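# Place the boxes upright side by side on shelf

## Task

Get every box onto the shelf standing upright, the boxes set close together next to each other and roughly aligned with the shelf's edges; a box squeezed harder than carrying needs by any hand or arm stops counting as placed.

## Robot and tools

Robot: two arms, left_arm (base near scene (-0.059, +0.489, +0.019) m) and right_arm (base near (-0.040, -0.344, +0.019) m), both yawed only slightly. right_arm has a right hand, left_arm a mirrored left hand. A two-camera stand sits behind the arms. Loose objects may get nudged now and then.

Frames. Scene frame: origin at table-top height midway between the nominal bases, +z up, +x out over the table, +y toward left_arm. Fixed cameras and the table use it. Each arm reports its hand pose, velocities and Hand target in its own base frame, and arm offsets run along that arm's base axes, with rotation about the Hand target's position. Hand point axes (right hand): +z toward the tips of the straight fingers, +y out of the palm face (palm at y = -0.062 m), +x across the palm away from the thumb. On the left hand +x points toward the thumb. A rigid mast on the palm side of the wrist can strike things.

Row layout (same for execute_actions and move). One flat list of 48 numbers, all in [-1, 1], covering both arms even if only one moves: left dx, dy, dz, rx, ry, rz; then 16 left hand motor goals; left current_limit, speed; then the same 24 for the right arm. Pose part: an offset, not a pose, measured from that arm's Hand target as it stood when the action or move began; 1.0 = 0.6 m or 180 degrees; rx, ry, rz form one rotation vector. All six at 0 means go back to (hold) the current Hand target. Repeating an offset in a new call moves further.

Hand numbers are absolute goals, not offsets; 0 is a real goal. To keep a hand unchanged, resend its hand_goal, hand_current_limit and hand_speed. Motor order: index_mcp, index_abd, index_pip, index_dip, middle_mcp, middle_abd, middle_pip, middle_dip, ring_mcp, ring_abd, ring_pip, ring_dip, thumb_cmc, thumb_axl, thumb_mcp, thumb_ipl. Each maps linearly between its stops; straight values: _mcp +0.75, _abd +0.00, _pip +0.58, _dip +0.70, thumb_cmc +0.71, thumb_axl +0.68, thumb_mcp +0.23, thumb_ipl +0.17. Going toward -1 curls the fingers toward the palm and brings the thumb round in front of the palm. current_limit: -1..+1 maps to 0..550 mA (floor 11 mA). speed: hinge rate (speed+1)/2 of 8.5 rad/s. Initially current_limit +0.4, speed -0.6. A motor squeezes only while its goal lies past the object surface.

Tools.
- execute_actions(actions, cameras): actions is a list of actions; each action is up to 15 rows of 48 numbers, one row per 1/30 s step, a short table repeating its last row to fill 15 steps (0.5 s). Every row counts from the action's starting Hand target. Empty list returns state plus all camera images.
- move(target, speed, blend, blocking, cameras): target is one 48-number row or up to 15 rows, all offsets from the same starting Hand targets. Straight-line path; speed in m/s, 0.002 to 1, default 0.25 (turns up to twice that in rad/s), one value or one per target; blend in m rounds corners (0 = stop at each); whole move capped at 10 s. It does not avoid obstacles. blocking=false returns after about 0.5 s while the move continues.
- wait(seconds 0 to 10), stop() to brake a running move, zoom_image(camera, region [x0, y0, x1, y1] in pixels, at most 504 by 504), clear_fault(arm: left_arm or right_arm), finished_scene(scene 1 or 2, irreversible).
Cameras: cam_head_left, cam_head_right, cam_high, cam_low, cam_left_wrist, cam_right_wrist, all 672x504; ["all"] shows all.

Results: per arm end_effector_position (m), end_effector_quat_wxyz, velocities, joint positions and torques, and Hand target (last commanded pose after clipping; next offsets start from it). Each step the controller limits the command to 70 mm and 16 degrees from the measured pose, so large offsets take several steps; a hand may settle short and needs another command. Hand lists: hand_goal, hand_measured, hand_current_ma, hand_state (moving, goal, blocked, overload). A move adds a "move:" line with the ending (done, off_target, moving, held, fault) and limits (paced = clipped, held = steps withheld). Warning lines: MOTOR HOT, TORQUE FAULT, OVER-TEMPERATURE FAULT, HAND FAULT.

Avoid: squeezing boxes beyond what carrying needs; dropping boxes, releasing moving ones, or letting anything leave the table; fast impacts with table, shelf or stand; any hand-to-hand or arm-to-arm contact; paths passing near an arm's own base. Joint contact torque over its limit (waist 54.6, shoulder 54.6, elbow 45.5, forearm roll 24.5, wrist pitch 14.7, wrist roll 16.1 N m) causes a fault needing clear_fault. Hand motors at 495 mA or more for 5 s shut down for 10 s. Long holds, stretched arms or pushing at unreachable poses heat motors; 80 °C brakes the arm. To end a push, command the target back past the hand point. Faster moves hit harder.

Each tool is called after "Emit:" as name(argument=value, ...) on one line, values as JSON.

## Session

Emit:
execute_actions(actions=[])

Scene clock: 0.00 s.
left_arm: end_effector_position=(+0.7435, -0.1896, +0.3082) hand_goal=(+0.754, +0.000, +0.576, +0.696, +0.754, +0.000, +0.576, +0.696, +0.754, +0.000, +0.576, +0.696, +0.714, +0.678, +0.226, +0.168) hand_measured=(+0.754, +0.000, +0.576, +0.696, +0.754, +0.000, +0.576, +0.696, +0.754, +0.000, +0.576, +0.696, +0.714, +0.678, +0.226, +0.168) hand_current_ma=(+0, +0, +0, +0, +0, +0, +0, +0, +0, +0, +0, +0, +0, +0, +0, +0) hand_state=(goal, goal, goal, goal, goal, goal, goal, goal, goal, goal, goal, goal, goal, goal, goal, goal) hand_current_limit=0.40 hand_speed=-0.60 end_effector_quat_wxyz=(+0.069, +0.818, +0.141, +0.553) | right_arm: end_effector_position=(+0.6921, -0.0451, +0.2772) hand_goal=(+0.754, +0.000, +0.576, +0.696, +0.754, +0.000, +0.576, +0.696, +0.754, +0.000, +0.576, +0.696, +0.714, +0.678, +0.226, +0.168) hand_measured=(+0.754, +0.000, +0.576, +0.696, +0.754, +0.000, +0.576, +0.696, +0.754, +0.000, +0.576, +0.696, +0.714, +0.678, +0.226, +0.168) hand_current_ma=(+0, +0, +0, +0, +0, +0, +0, +0, +0, +0, +0, +0, +0, +0, +0, +0) hand_state=(goal, goal, goal, goal, goal, goal, goal, goal, goal, goal, goal, goal, goal, goal, goal, goal) hand_current_limit=0.40 hand_speed=-0.60 end_effector_quat_wxyz=(+0.548, +0.772, +0.323, -0.025)
Joint positions: left_arm=[-0.237 -0.624 -1.03 2.772 -0.797 -0.139] | right_arm=[0.28 -0.895 -1.331 -1.451 -1.172 -2.489]
Joint velocities: within noise
Joint torques (N m): no reading
Hand target: left_arm +0.7435, -0.1896, +0.3082; +0.069, +0.818, +0.141, +0.553 | right_arm +0.6921, -0.0451, +0.2772; +0.548, +0.772, +0.323, -0.025

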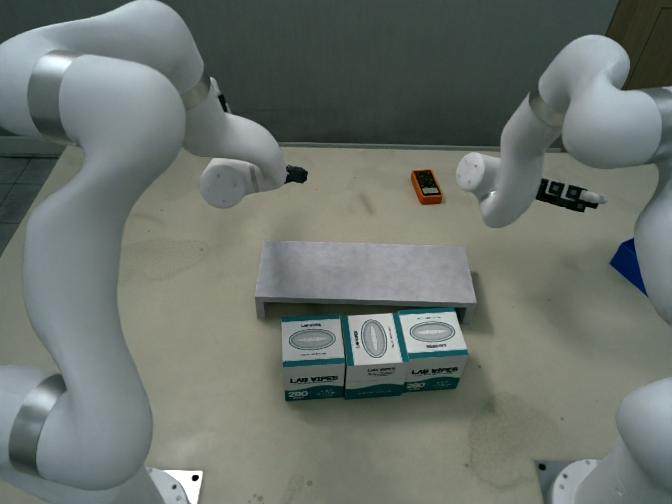

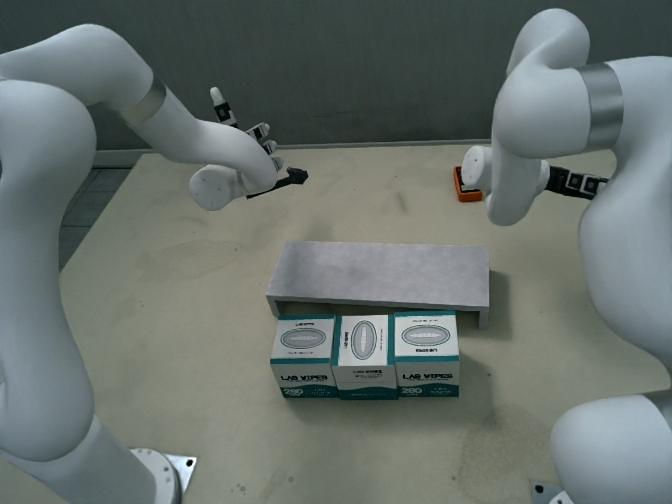

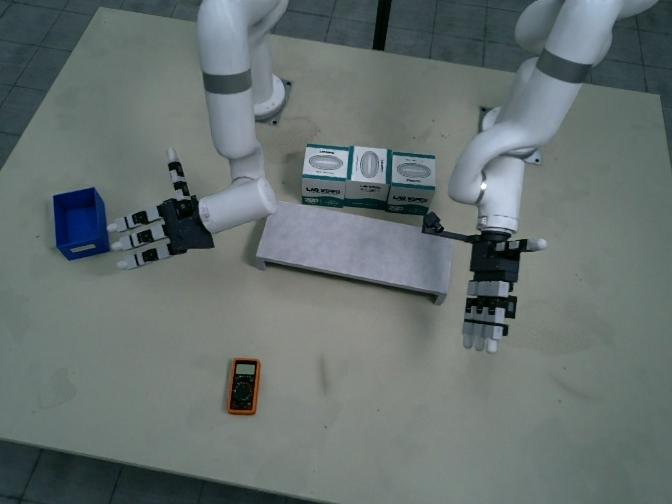

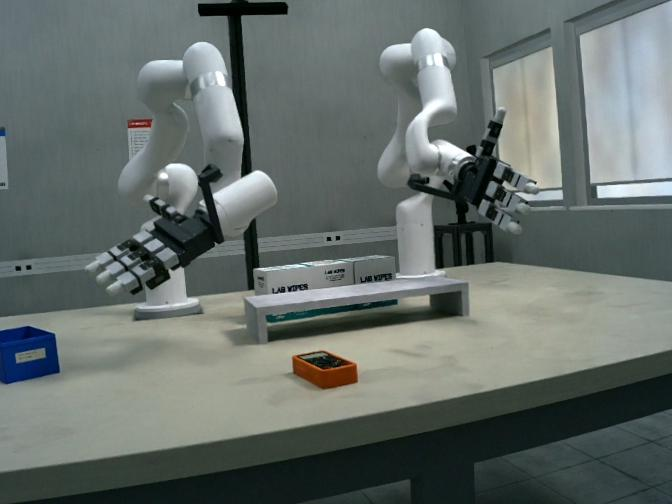

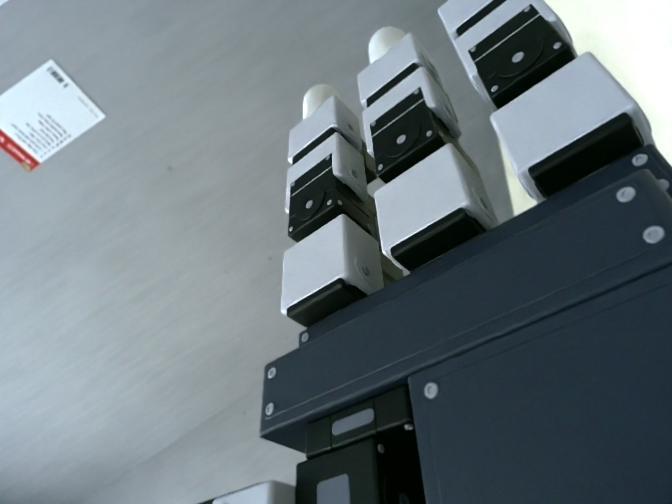

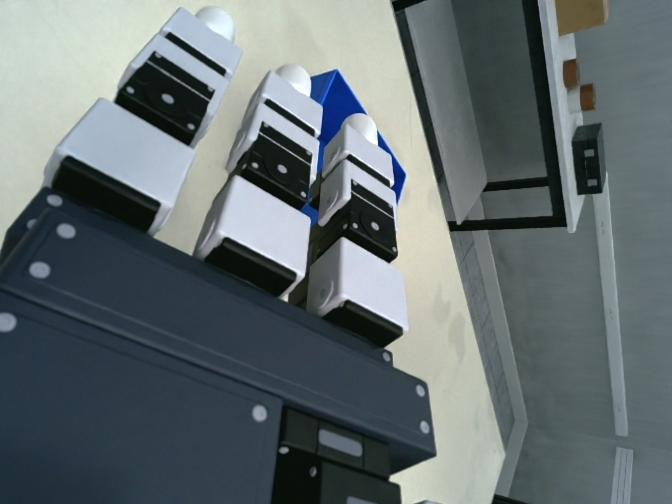

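Emit:
zoom_image(camera="cam_head_left", region=[240, 220, 492, 410])

Emit:
zoom_image(camera="cam_head_right", region=[250, 220, 502, 410])

Emit:
zoom_image(camera="cam_high", region=[240, 120, 480, 310])

Emit:
zoom_image(camera="cam_low", region=[220, 230, 500, 400])

Scaled by 2.000.

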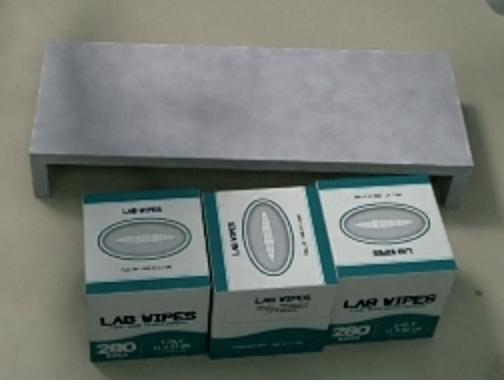

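Scaled by 2.000.

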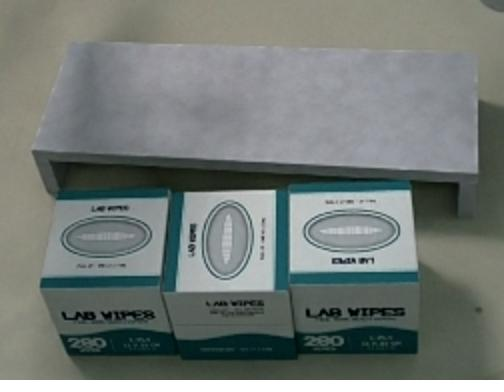

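Scaled by 2.100.

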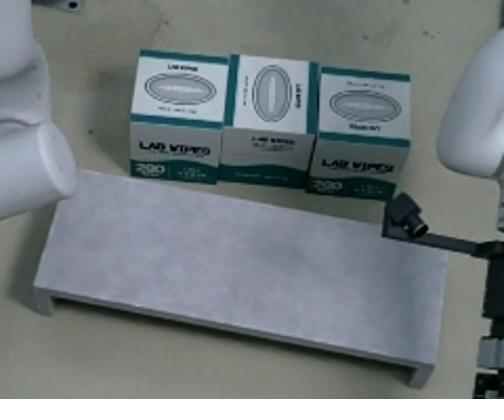

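Scaled by 1.800.

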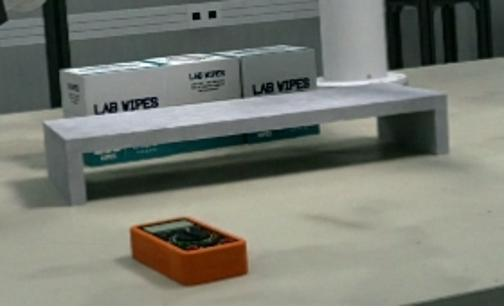

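Emit:
zoom_image(camera="cam_head_left", region=[270, 290, 390, 410])

Emit:
zoom_image(camera="cam_head_left", region=[370, 290, 490, 410])

Emit:
zoom_image(camera="cam_head_right", region=[260, 290, 380, 410])

Emit:
zoom_image(camera="cam_head_right", region=[370, 290, 490, 410])

Emit:
zoom_image(camera="cam_high", region=[290, 130, 450, 250])

Scaled by 4.200.

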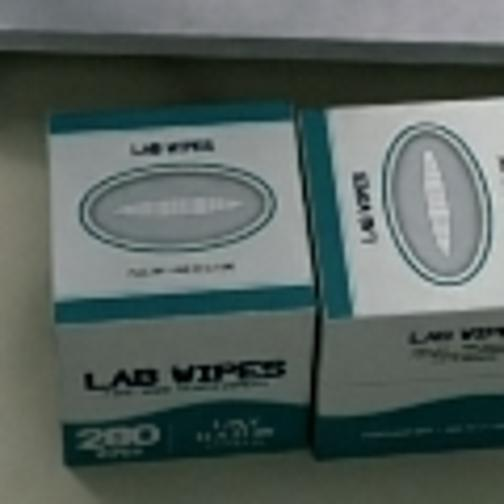

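Scaled by 4.200.

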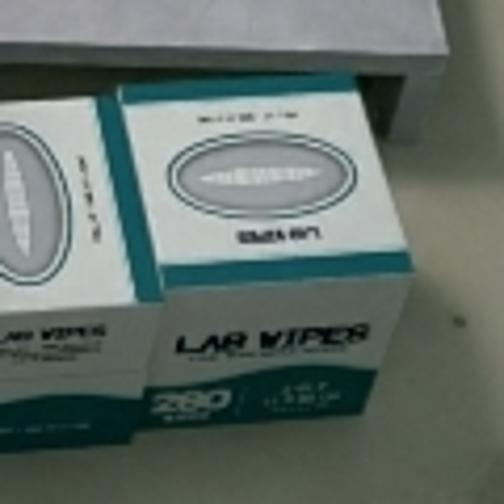

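Scaled by 4.200.

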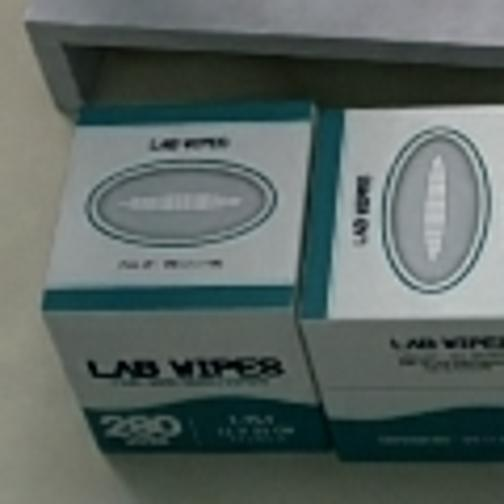

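Scaled by 4.200.

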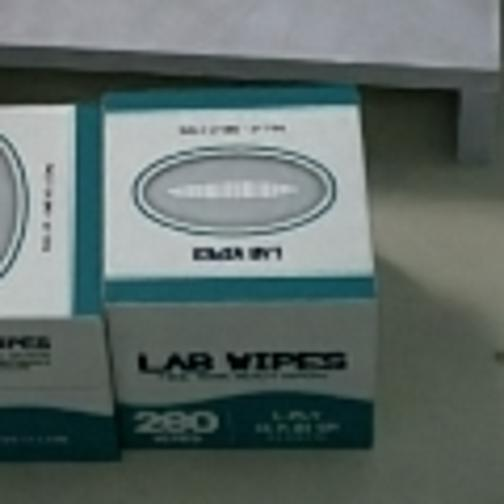

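Scaled by 3.150.

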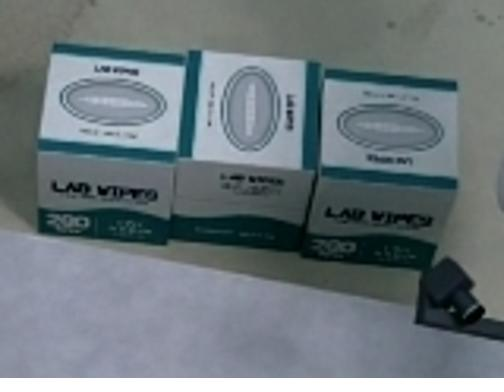

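Emit:
zoom_image(camera="cam_high", region=[220, 50, 340, 140])

Emit:
zoom_image(camera="cam_high", region=[450, 80, 570, 170])

Emit:
zoom_image(camera="cam_head_left", region=[520, 424, 640, 504])

Emit:
zoom_image(camera="cam_head_left", region=[120, 424, 240, 504])

Scaled by 4.200.

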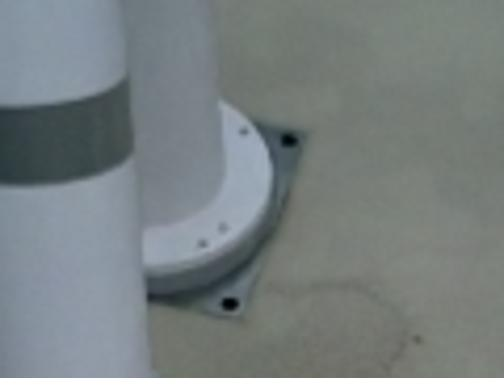

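Scaled by 4.200.

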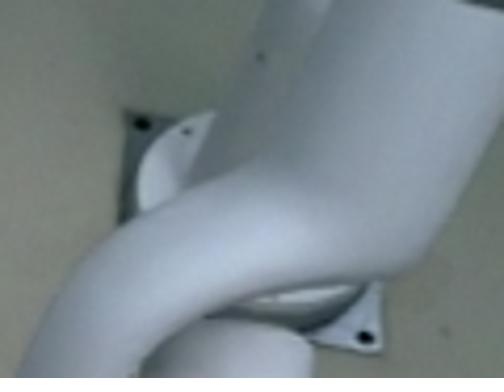

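Scaled by 4.200.

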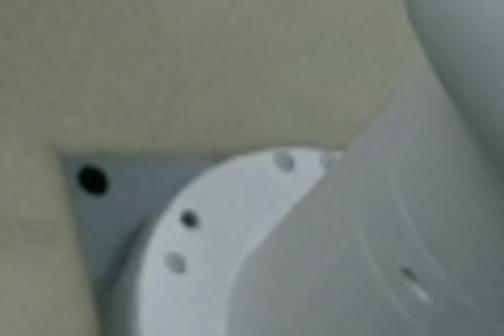

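Scaled by 4.200.

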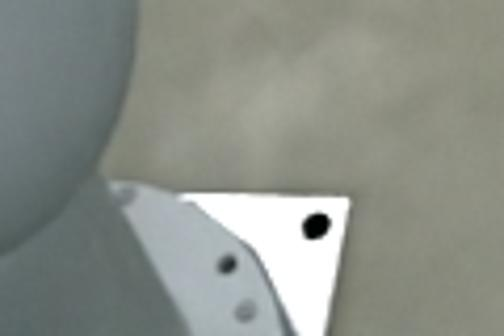

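Emit:
move(target=[[0,0,0.083,0.5973,-0.0620,-0.0736, 0.685,0,0.212,-0.029, 0.685,0,0.212,-0.029, 0.754,0,0.576,0.696, -0.629,-0.401,0.225,0.168, 0.4,-0.6, 0,0,0,0,0,0, 0.754,0,0.576,0.696,0.754,0,0.576,0.696,0.754,0,0.576,0.696,0.714,0.678,0.226,0.168,0.4,-0.6]], speed=0.25, cameras=["all"])

Scene clock: 39.60 s.
left_arm: end_effector_position=(+0.7435, -0.1896, +0.3580) hand_goal=(+0.686, +0.000, +0.212, -0.028, +0.686, +0.000, +0.212, -0.028, +0.754, +0.000, +0.576, +0.696, -0.628, -0.400, +0.226, +0.168) hand_measured=(+0.678, -0.002, +0.212, -0.024, +0.678, -0.002, +0.212, -0.026, +0.748, -0.002, +0.576, +0.696, -0.630, -0.398, +0.224, +0.168) hand_current_ma=(-7, +0, +0, +2, -10, +0, +0, +2, -7, -1, +0, +0, -2, +2, -1, +0) hand_state=(goal, goal, goal, goal, goal, goal, goal, goal, goal, goal, goal, goal, goal, goal, goal, goal) hand_current_limit=0.40 hand_speed=-0.60 end_effector_quat_wxyz=(+0.551, -0.499, +0.449, -0.496) | right_arm: end_effector_position=(+0.6921, -0.0451, +0.2772) hand_goal=(+0.754, +0.000, +0.576, +0.696, +0.754, +0.000, +0.576, +0.696, +0.754, +0.000, +0.576, +0.696, +0.714, +0.678, +0.226, +0.168) hand_measured=(+0.760, +0.000, +0.576, +0.696, +0.760, +0.000, +0.576, +0.696, +0.760, +0.000, +0.576, +0.696, +0.720, +0.678, +0.226, +0.168) hand_current_ma=(+13, +0, +1, +0, +11, +0, +1, +0, +14, +0, +1, +0, +12, -1, +0, +0) hand_state=(goal, goal, goal, goal, goal, goal, goal, goal, goal, goal, goal, goal, goal, goal, goal, goal) hand_current_limit=0.40 hand_speed=-0.60 end_effector_quat_wxyz=(+0.548, +0.772, +0.323, -0.025)
Joint positions: left_arm=[-0.355 -0.525 -1.086 2.642 -1.168 1.83] | right_arm=[0.28 -0.895 -1.331 -1.451 -1.172 -2.489]
Joint torques (N m): left_arm=[-4.93 24.23 -15.84 0.85 -2.59 0.5] | right_arm=[-0.83 39.26 -17 -0.31 -1.57 -0.13]
Hand target: left_arm +0.7435, -0.1896, +0.3580; +0.551, -0.499, +0.449, -0.496 | right_arm +0.6921, -0.0451, +0.2772; +0.548, +0.772, +0.323, -0.025
Off the commanded pose: left_arm 0.000 m, 0 deg | right_arm 0.000 m, 0 deg.
move: done
camera_calibration:
cam_left_wrist: T_world_to_cam=[[-0.184823, 0.727526, 0.660716, 0.00107969], [-0.723652, -0.555633, 0.40939, 0.237362], [0.664958, -0.402464, 0.629169, -0.6713], [0, 0, 0, 1]] pos_world=[0.618353, -0.139074, 0.324475]

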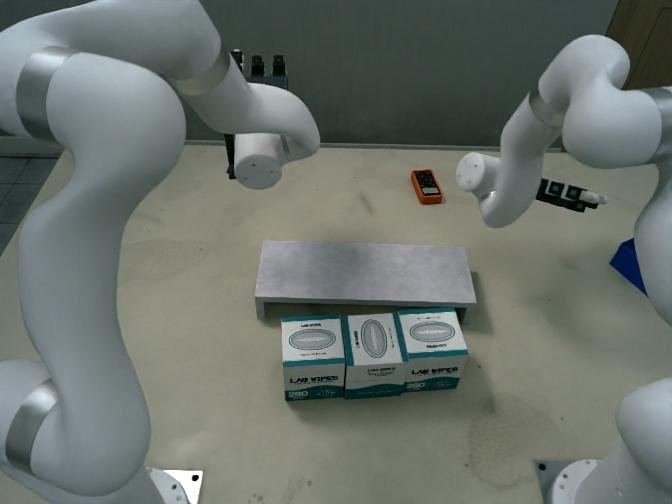

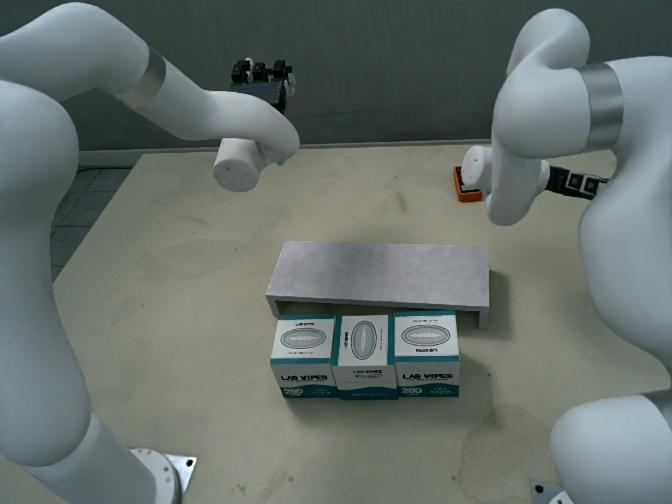

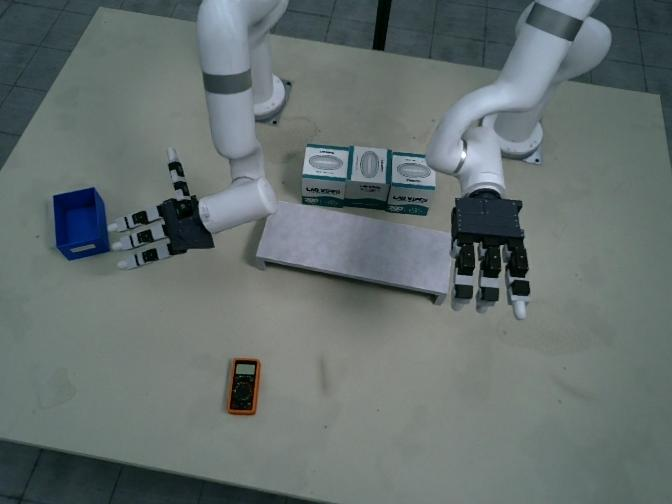

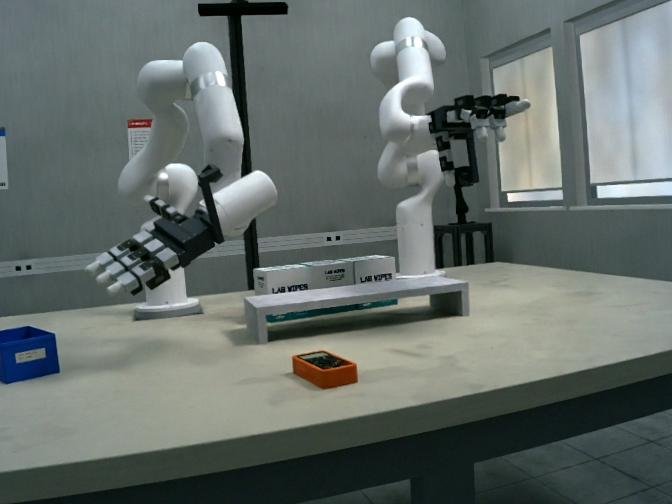

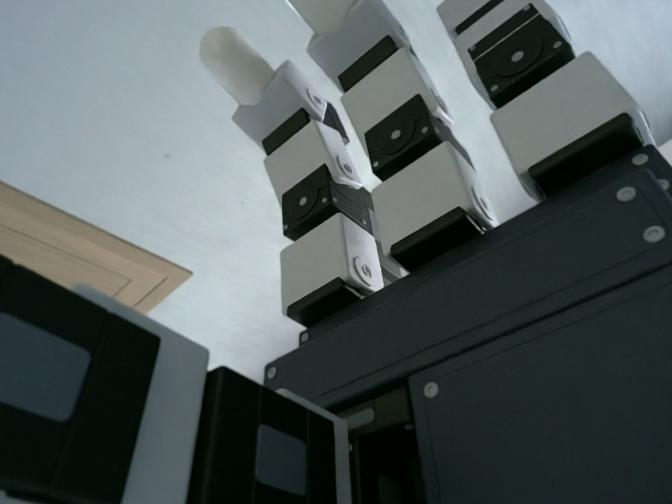

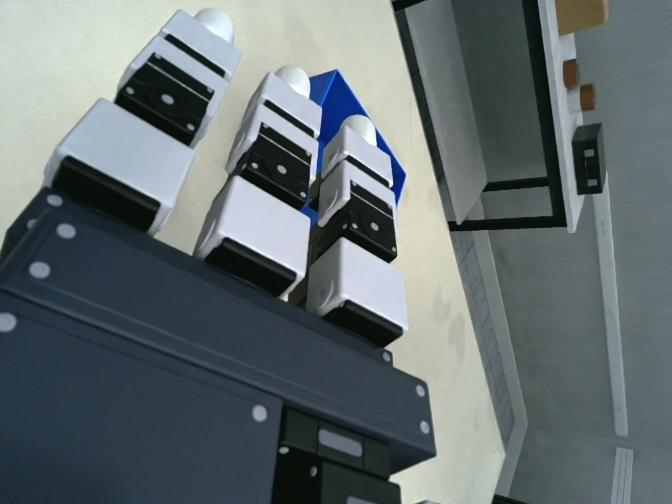

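Emit:
move(target=[[-0.63,-0.599,-0.063,0,0,0, 0.685,0,0.212,-0.029, 0.685,0,0.212,-0.029, 0.754,0,0.576,0.696, -0.629,-0.401,0.225,0.168, 0.4,-0.6, 0,0,0,0,0,0, 0.754,0,0.576,0.696,0.754,0,0.576,0.696,0.754,0,0.576,0.696,0.714,0.678,0.226,0.168,0.4,-0.6]], speed=0.2, cameras=["all"])

Scene clock: 45.03 s.
left_arm: end_effector_position=(+0.3655, -0.5490, +0.3203) hand_goal=(+0.686, +0.000, +0.212, -0.028, +0.686, +0.000, +0.212, -0.028, +0.754, +0.000, +0.576, +0.696, -0.628, -0.400, +0.226, +0.168) hand_measured=(+0.678, -0.002, +0.212, -0.024, +0.678, -0.002, +0.212, -0.026, +0.746, -0.002, +0.576, +0.696, -0.630, -0.398, +0.224, +0.168) hand_current_ma=(-8, +0, +0, +2, -10, +0, +0, +2, -8, -1, +0, +0, -1, +2, -1, +0) hand_state=(goal, goal, goal, goal, goal, goal, goal, goal, goal, goal, goal, goal, goal, goal, goal, goal) hand_current_limit=0.40 hand_speed=-0.60 end_effector_quat_wxyz=(+0.551, -0.499, +0.449, -0.496) | right_arm: end_effector_position=(+0.6921, -0.0451, +0.2772) hand_goal=(+0.754, +0.000, +0.576, +0.696, +0.754, +0.000, +0.576, +0.696, +0.754, +0.000, +0.576, +0.696, +0.714, +0.678, +0.226, +0.168) hand_measured=(+0.760, +0.000, +0.576, +0.696, +0.760, +0.000, +0.576, +0.696, +0.760, +0.000, +0.576, +0.696, +0.720, +0.678, +0.226, +0.168) hand_current_ma=(+13, +0, +1, +0, +11, +0, +1, +0, +14, +0, +1, +0, +12, -1, +0, +0) hand_state=(goal, goal, goal, goal, goal, goal, goal, goal, goal, goal, goal, goal, goal, goal, goal, goal) hand_current_limit=0.40 hand_speed=-0.60 end_effector_quat_wxyz=(+0.548, +0.772, +0.323, -0.025)
Joint positions: left_arm=[-1.327 -0.622 -1.135 1.741 -1.589 2.078] | right_arm=[0.28 -0.895 -1.331 -1.451 -1.172 -2.489]
Joint torques (N m): left_arm=[-4.65 24.88 -14.98 -0.12 -2.44 0.52] | right_arm=[0.03 38.93 -16.79 -0.15 -1.6 0.01]
Hand target: left_arm +0.3655, -0.5490, +0.3202; +0.551, -0.499, +0.449, -0.496 | right_arm +0.6921, -0.0451, +0.2772; +0.548, +0.772, +0.323, -0.025
Off the commanded pose: left_arm 0.000 m, 0 deg | right_arm 0.000 m, 0 deg.
move: done
camera_calibration:
cam_left_wrist: T_world_to_cam=[[-0.184867, 0.727553, 0.660675, 0.2177], [-0.723679, -0.555617, 0.409364, -0.220376], [0.664916, -0.402439, 0.62923, -0.540804], [0, 0, 0, 1]] pos_world=[0.240353, -0.498474, 0.286675]

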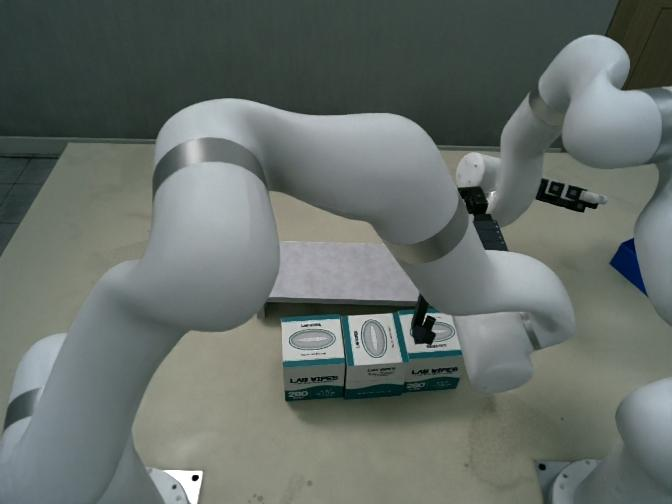

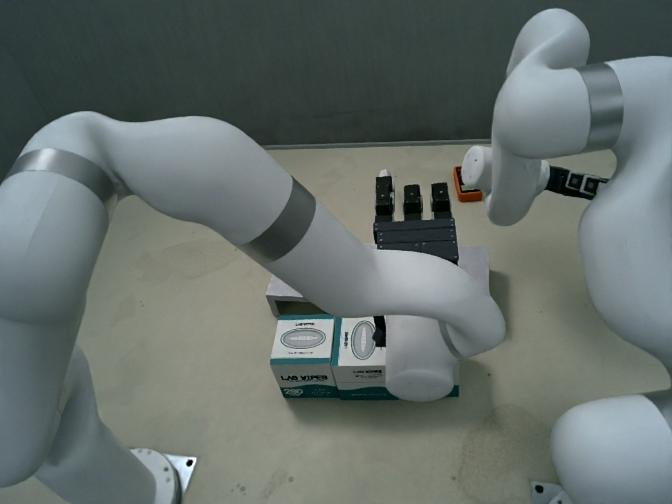

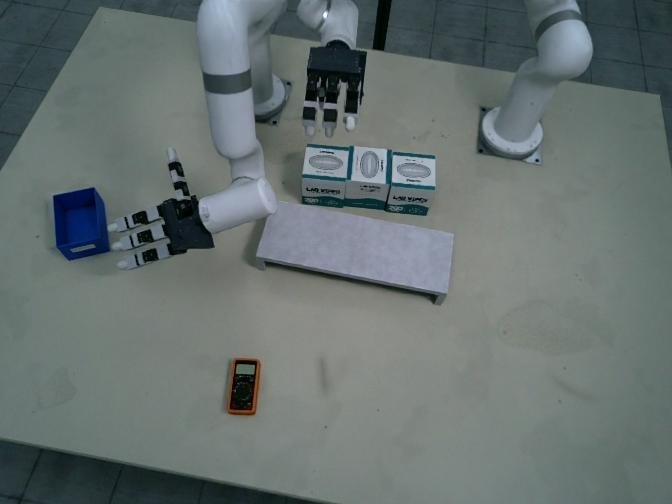

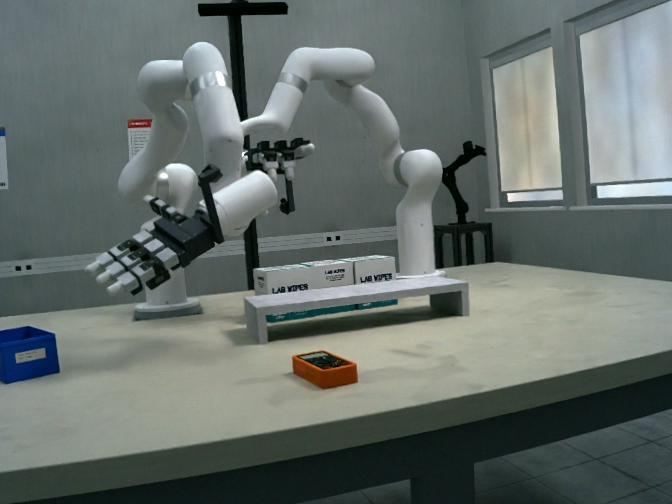

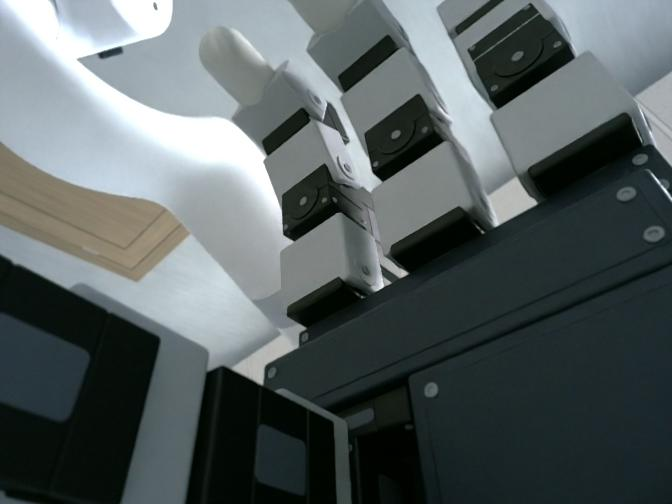

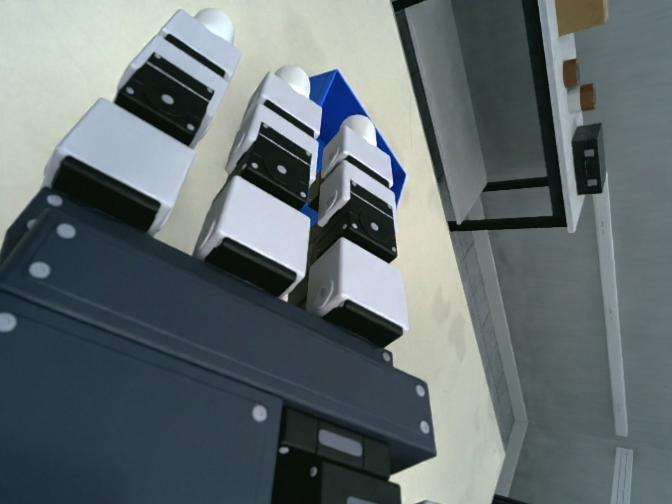

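Emit:
zoom_image(camera="cam_high", region=[280, 40, 400, 160])

Emit:
zoom_image(camera="cam_head_right", region=[350, 160, 470, 280])

Emit:
zoom_image(camera="cam_low", region=[220, 110, 420, 310])

Scaled by 4.200.

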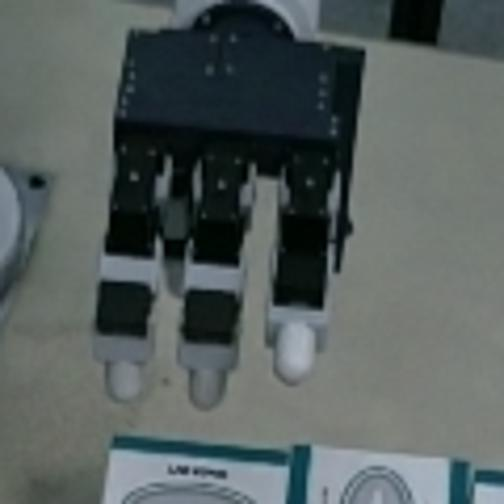

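Scaled by 4.200.

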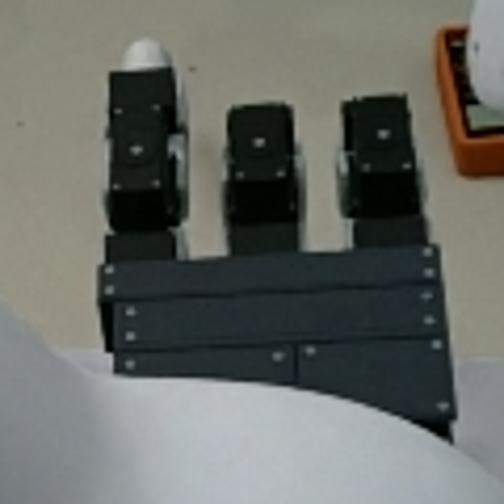

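Scaled by 2.520.

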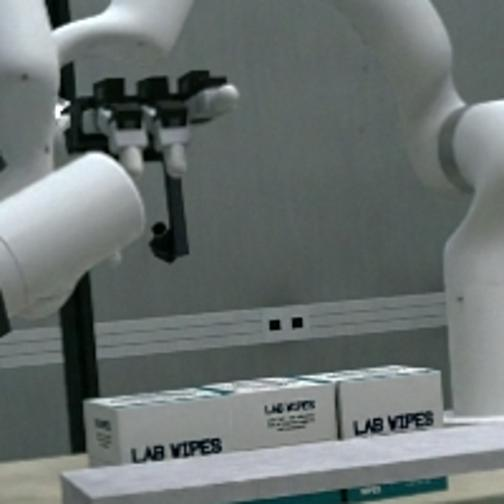

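Emit:
move(target=[[-0.0352,0.0207,-0.1,0,0,0, 0.685,0,0.212,-0.029, 0.685,0,0.212,-0.029, 0.754,0,0.576,0.696, -0.629,-0.401,0.225,0.168, 0.4,-0.6, 0,0,0,0,0,0, 0.754,0,0.576,0.696,0.754,0,0.576,0.696,0.754,0,0.576,0.696,0.714,0.678,0.226,0.168,0.4,-0.6],[-0.0352,0.0207,-0.28,0,0,0, 0.685,0,0.212,-0.029, 0.685,0,0.212,-0.029, 0.754,0,0.576,0.696, -0.629,-0.401,0.225,0.168, 0.4,-0.6, 0,0,0,0,0,0, 0.754,0,0.576,0.696,0.754,0,0.576,0.696,0.754,0,0.576,0.696,0.714,0.678,0.226,0.168,0.4,-0.6]], speed=0.1, cameras=["cam_head_left","cam_head_right","cam_high","cam_low","cam_left_wrist"])

Emit:
zoom_image(camera="cam_high", region=[280, 60, 420, 220])

Emit:
zoom_image(camera="cam_low", region=[220, 170, 420, 330])

Scene clock: 61.93 s.
left_arm: end_effector_position=(+0.3443, -0.5366, +0.1523) hand_goal=(+0.686, +0.000, +0.212, -0.028, +0.686, +0.000, +0.212, -0.028, +0.754, +0.000, +0.576, +0.696, -0.628, -0.400, +0.226, +0.168) hand_measured=(+0.678, -0.002, +0.212, -0.024, +0.676, -0.002, +0.212, -0.026, +0.746, -0.002, +0.576, +0.696, -0.630, -0.398, +0.224, +0.168) hand_current_ma=(-9, +0, +0, +2, -12, +0, +0, +2, -9, -1, +0, +0, -1, +2, -1, +0) hand_state=(goal, goal, goal, goal, goal, goal, goal, goal, goal, goal, goal, goal, goal, goal, goal, goal) hand_current_limit=0.40 hand_speed=-0.60 end_effector_quat_wxyz=(+0.551, -0.499, +0.449, -0.496) | right_arm: end_effector_position=(+0.6921, -0.0451, +0.2772) hand_goal=(+0.754, +0.000, +0.576, +0.696, +0.754, +0.000, +0.576, +0.696, +0.754, +0.000, +0.576, +0.696, +0.714, +0.678, +0.226, +0.168) hand_measured=(+0.760, +0.000, +0.576, +0.696, +0.760, +0.000, +0.576, +0.696, +0.760, +0.000, +0.576, +0.696, +0.720, +0.678, +0.226, +0.168) hand_current_ma=(+13, +0, +1, +0, +11, +0, +1, +0, +14, +0, +1, +0, +12, -1, +0, +0) hand_state=(goal, goal, goal, goal, goal, goal, goal, goal, goal, goal, goal, goal, goal, goal, goal, goal) hand_current_limit=0.40 hand_speed=-0.60 end_effector_quat_wxyz=(+0.548, +0.772, +0.323, -0.025)
Joint positions: left_arm=[-1.358 -0.925 -1.143 1.697 -1.644 1.788] | right_arm=[0.28 -0.895 -1.331 -1.451 -1.172 -2.489]
Joint torques (N m): left_arm=[-0.94 27.36 -12.26 -0.41 -2.64 -0.62] | right_arm=[-0.51 39.13 -16.71 -0.64 -1.47 -0.06]
Hand target: left_arm +0.3444, -0.5366, +0.1522; +0.551, -0.499, +0.449, -0.496 | right_arm +0.6921, -0.0451, +0.2772; +0.548, +0.772, +0.323, -0.025
Off the commanded pose: left_arm 0.000 m, 0 deg | right_arm 0.000 m, 0 deg.
move: done
camera_calibration:
cam_left_wrist: T_world_to_cam=[[-0.184779, 0.727637, 0.660606, 0.315801], [-0.723753, -0.555487, 0.409409, -0.159909], [0.664859, -0.402466, 0.629272, -0.416079], [0, 0, 0, 1]] pos_world=[0.219253, -0.486074, 0.118675]
Images, in order (width x height): cam_head_left 672x504, cam_head_right 672x504, cam_high 672x504, cam_low 672x504, cam_left_wrist 672x504.

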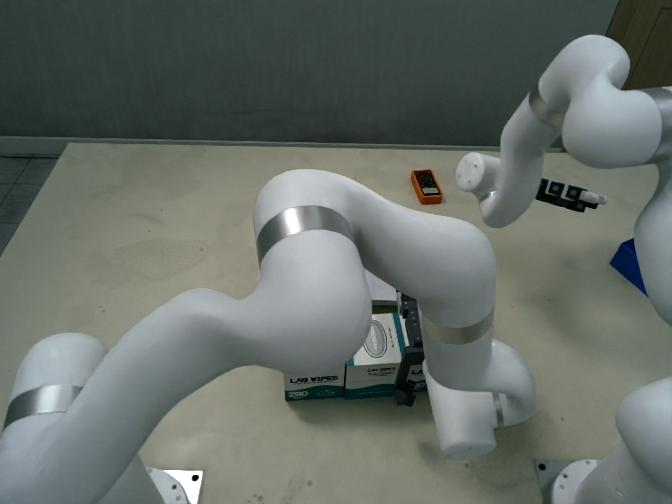

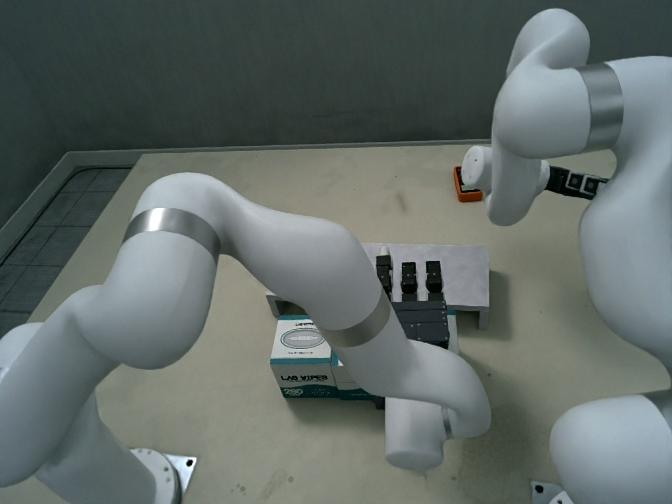

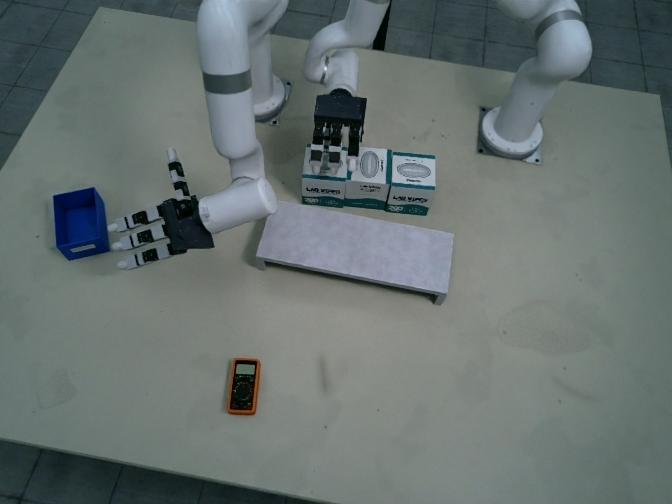

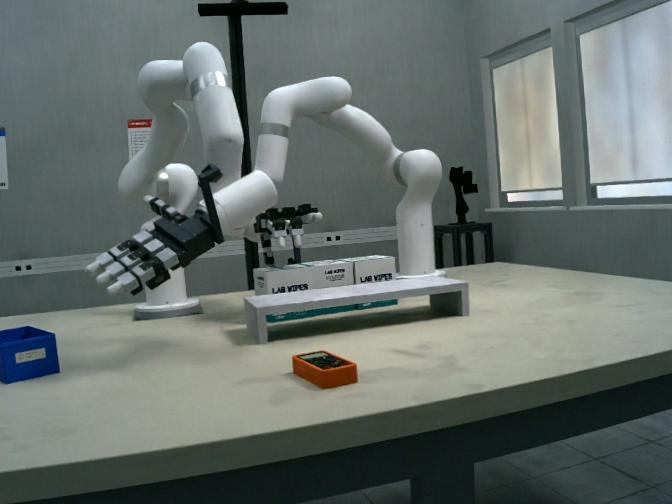

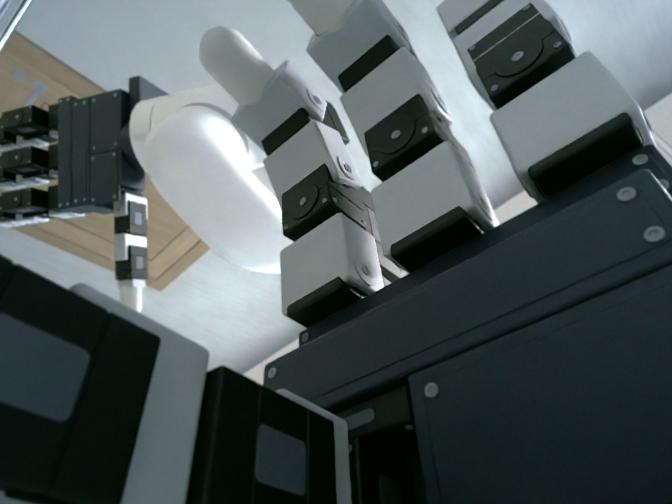

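Scaled by 3.150.

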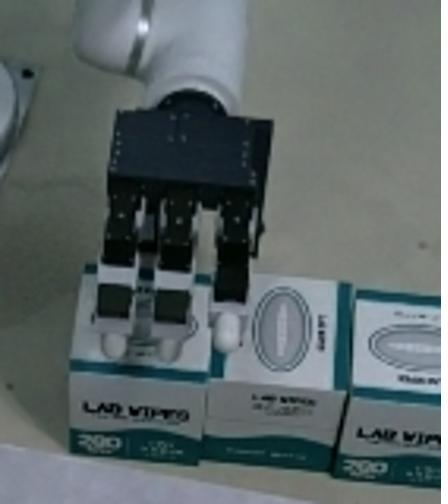

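Scaled by 2.520.

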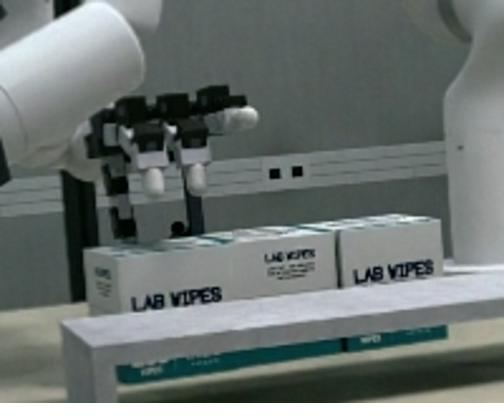

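Emit:
move(target=[0,-0.0067,-0.1083,0,0,0, 0.685,0,0.212,-0.029, 0.685,0,0.212,-0.029, 0.754,0,0.576,0.696, -0.629,-0.401,0.225,0.168, 0.4,-0.6, 0,0,0,0,0,0, 0.754,0,0.576,0.696,0.754,0,0.576,0.696,0.754,0,0.576,0.696,0.714,0.678,0.226,0.168,0.4,-0.6], speed=0.06, cameras=["cam_head_right","cam_high","cam_low","cam_left_wrist"])

Emit:
zoom_image(camera="cam_high", region=[280, 60, 420, 220])

Emit:
zoom_image(camera="cam_low", region=[240, 190, 360, 310])

Scene clock: 65.33 s.
left_arm: end_effector_position=(+0.3444, -0.5406, +0.0873) hand_goal=(+0.686, +0.000, +0.212, -0.028, +0.686, +0.000, +0.212, -0.028, +0.754, +0.000, +0.576, +0.696, -0.628, -0.400, +0.226, +0.168) hand_measured=(+0.678, -0.002, +0.212, -0.024, +0.676, -0.002, +0.212, -0.026, +0.746, -0.002, +0.576, +0.696, -0.630, -0.398, +0.224, +0.168) hand_current_ma=(-9, +0, +0, +2, -12, +0, +0, +2, -9, -1, +0, +0, -1, +2, -1, +0) hand_state=(goal, goal, goal, goal, goal, goal, goal, goal, goal, goal, goal, goal, goal, goal, goal, goal) hand_current_limit=0.40 hand_speed=-0.60 end_effector_quat_wxyz=(+0.551, -0.499, +0.449, -0.496) | right_arm: end_effector_position=(+0.6921, -0.0451, +0.2772) hand_goal=(+0.754, +0.000, +0.576, +0.696, +0.754, +0.000, +0.576, +0.696, +0.754, +0.000, +0.576, +0.696, +0.714, +0.678, +0.226, +0.168) hand_measured=(+0.760, +0.000, +0.576, +0.696, +0.760, +0.000, +0.576, +0.696, +0.760, +0.000, +0.576, +0.696, +0.720, +0.678, +0.226, +0.168) hand_current_ma=(+13, +0, +1, +0, +11, +0, +1, +0, +14, +0, +1, +0, +12, -1, +0, +0) hand_state=(goal, goal, goal, goal, goal, goal, goal, goal, goal, goal, goal, goal, goal, goal, goal, goal) hand_current_limit=0.40 hand_speed=-0.60 end_effector_quat_wxyz=(+0.548, +0.772, +0.323, -0.025)
Joint positions: left_arm=[-1.36 -1.075 -1.222 1.691 -1.653 1.718] | right_arm=[0.28 -0.895 -1.331 -1.451 -1.172 -2.489]
Joint torques (N m): left_arm=[-4.39 29.95 -11.27 -0.82 -2.69 -0.64] | right_arm=[0.05 39.01 -16.49 -0.04 -1.63 -0.1]
Hand target: left_arm +0.3444, -0.5406, +0.0873; +0.551, -0.499, +0.449, -0.496 | right_arm +0.6921, -0.0451, +0.2772; +0.548, +0.772, +0.323, -0.025
Off the commanded pose: left_arm 0.000 m, 0 deg | right_arm 0.000 m, 0 deg.
move: done
camera_calibration:
cam_left_wrist: T_world_to_cam=[[-0.18482, 0.727589, 0.660648, 0.361568], [-0.723691, -0.555569, 0.409406, -0.135614], [0.664915, -0.402439, 0.62923, -0.376846], [0, 0, 0, 1]] pos_world=[0.219253, -0.490074, 0.053775]
Images, in order (width x height): cam_head_right 672x504, cam_high 672x504, cam_low 672x504, cam_left_wrist 672x504.

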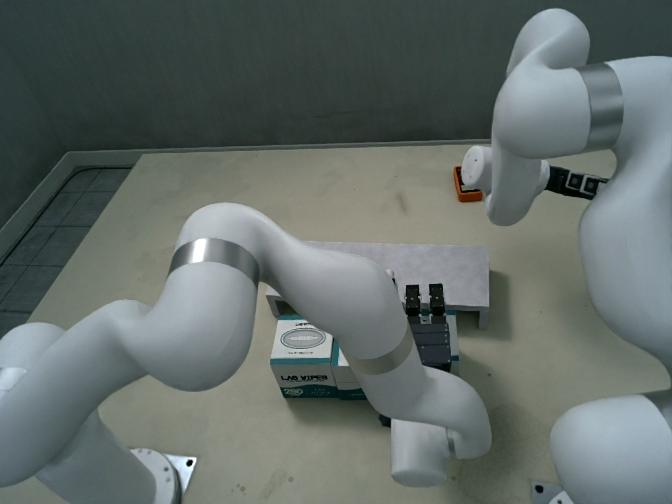

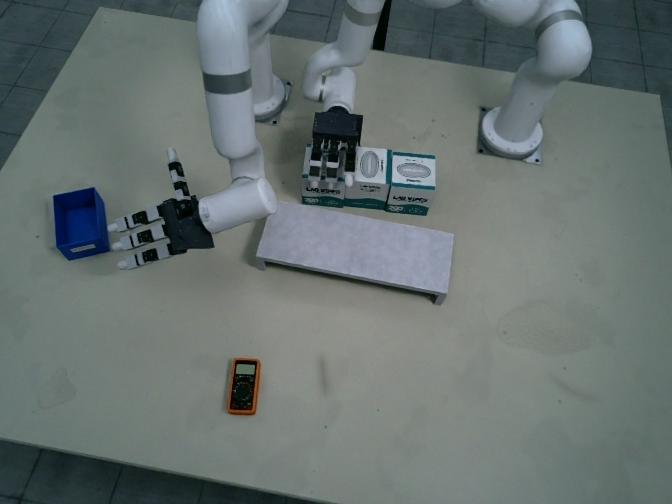

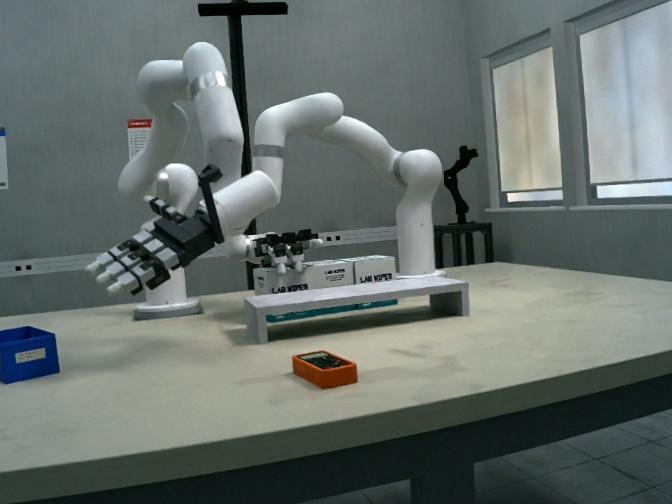

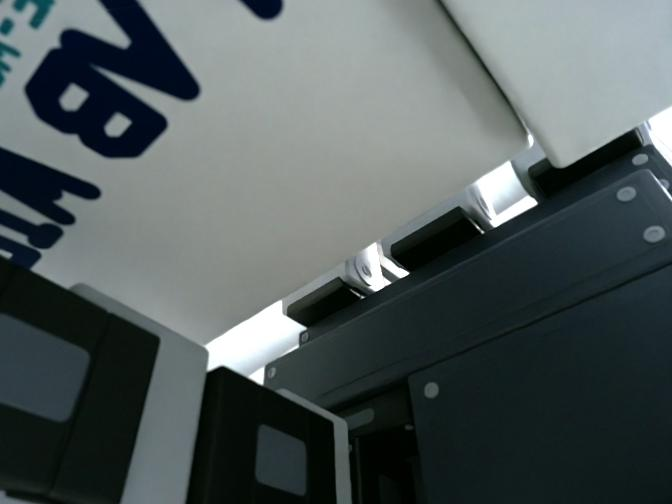

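Scaled by 3.150.

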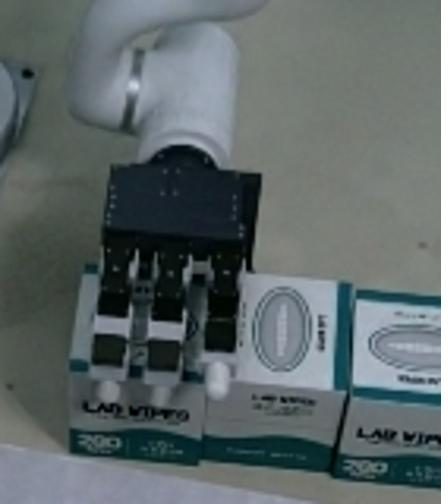

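Scaled by 4.200.

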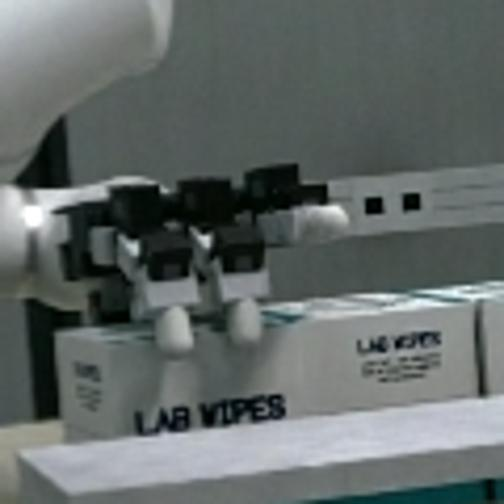

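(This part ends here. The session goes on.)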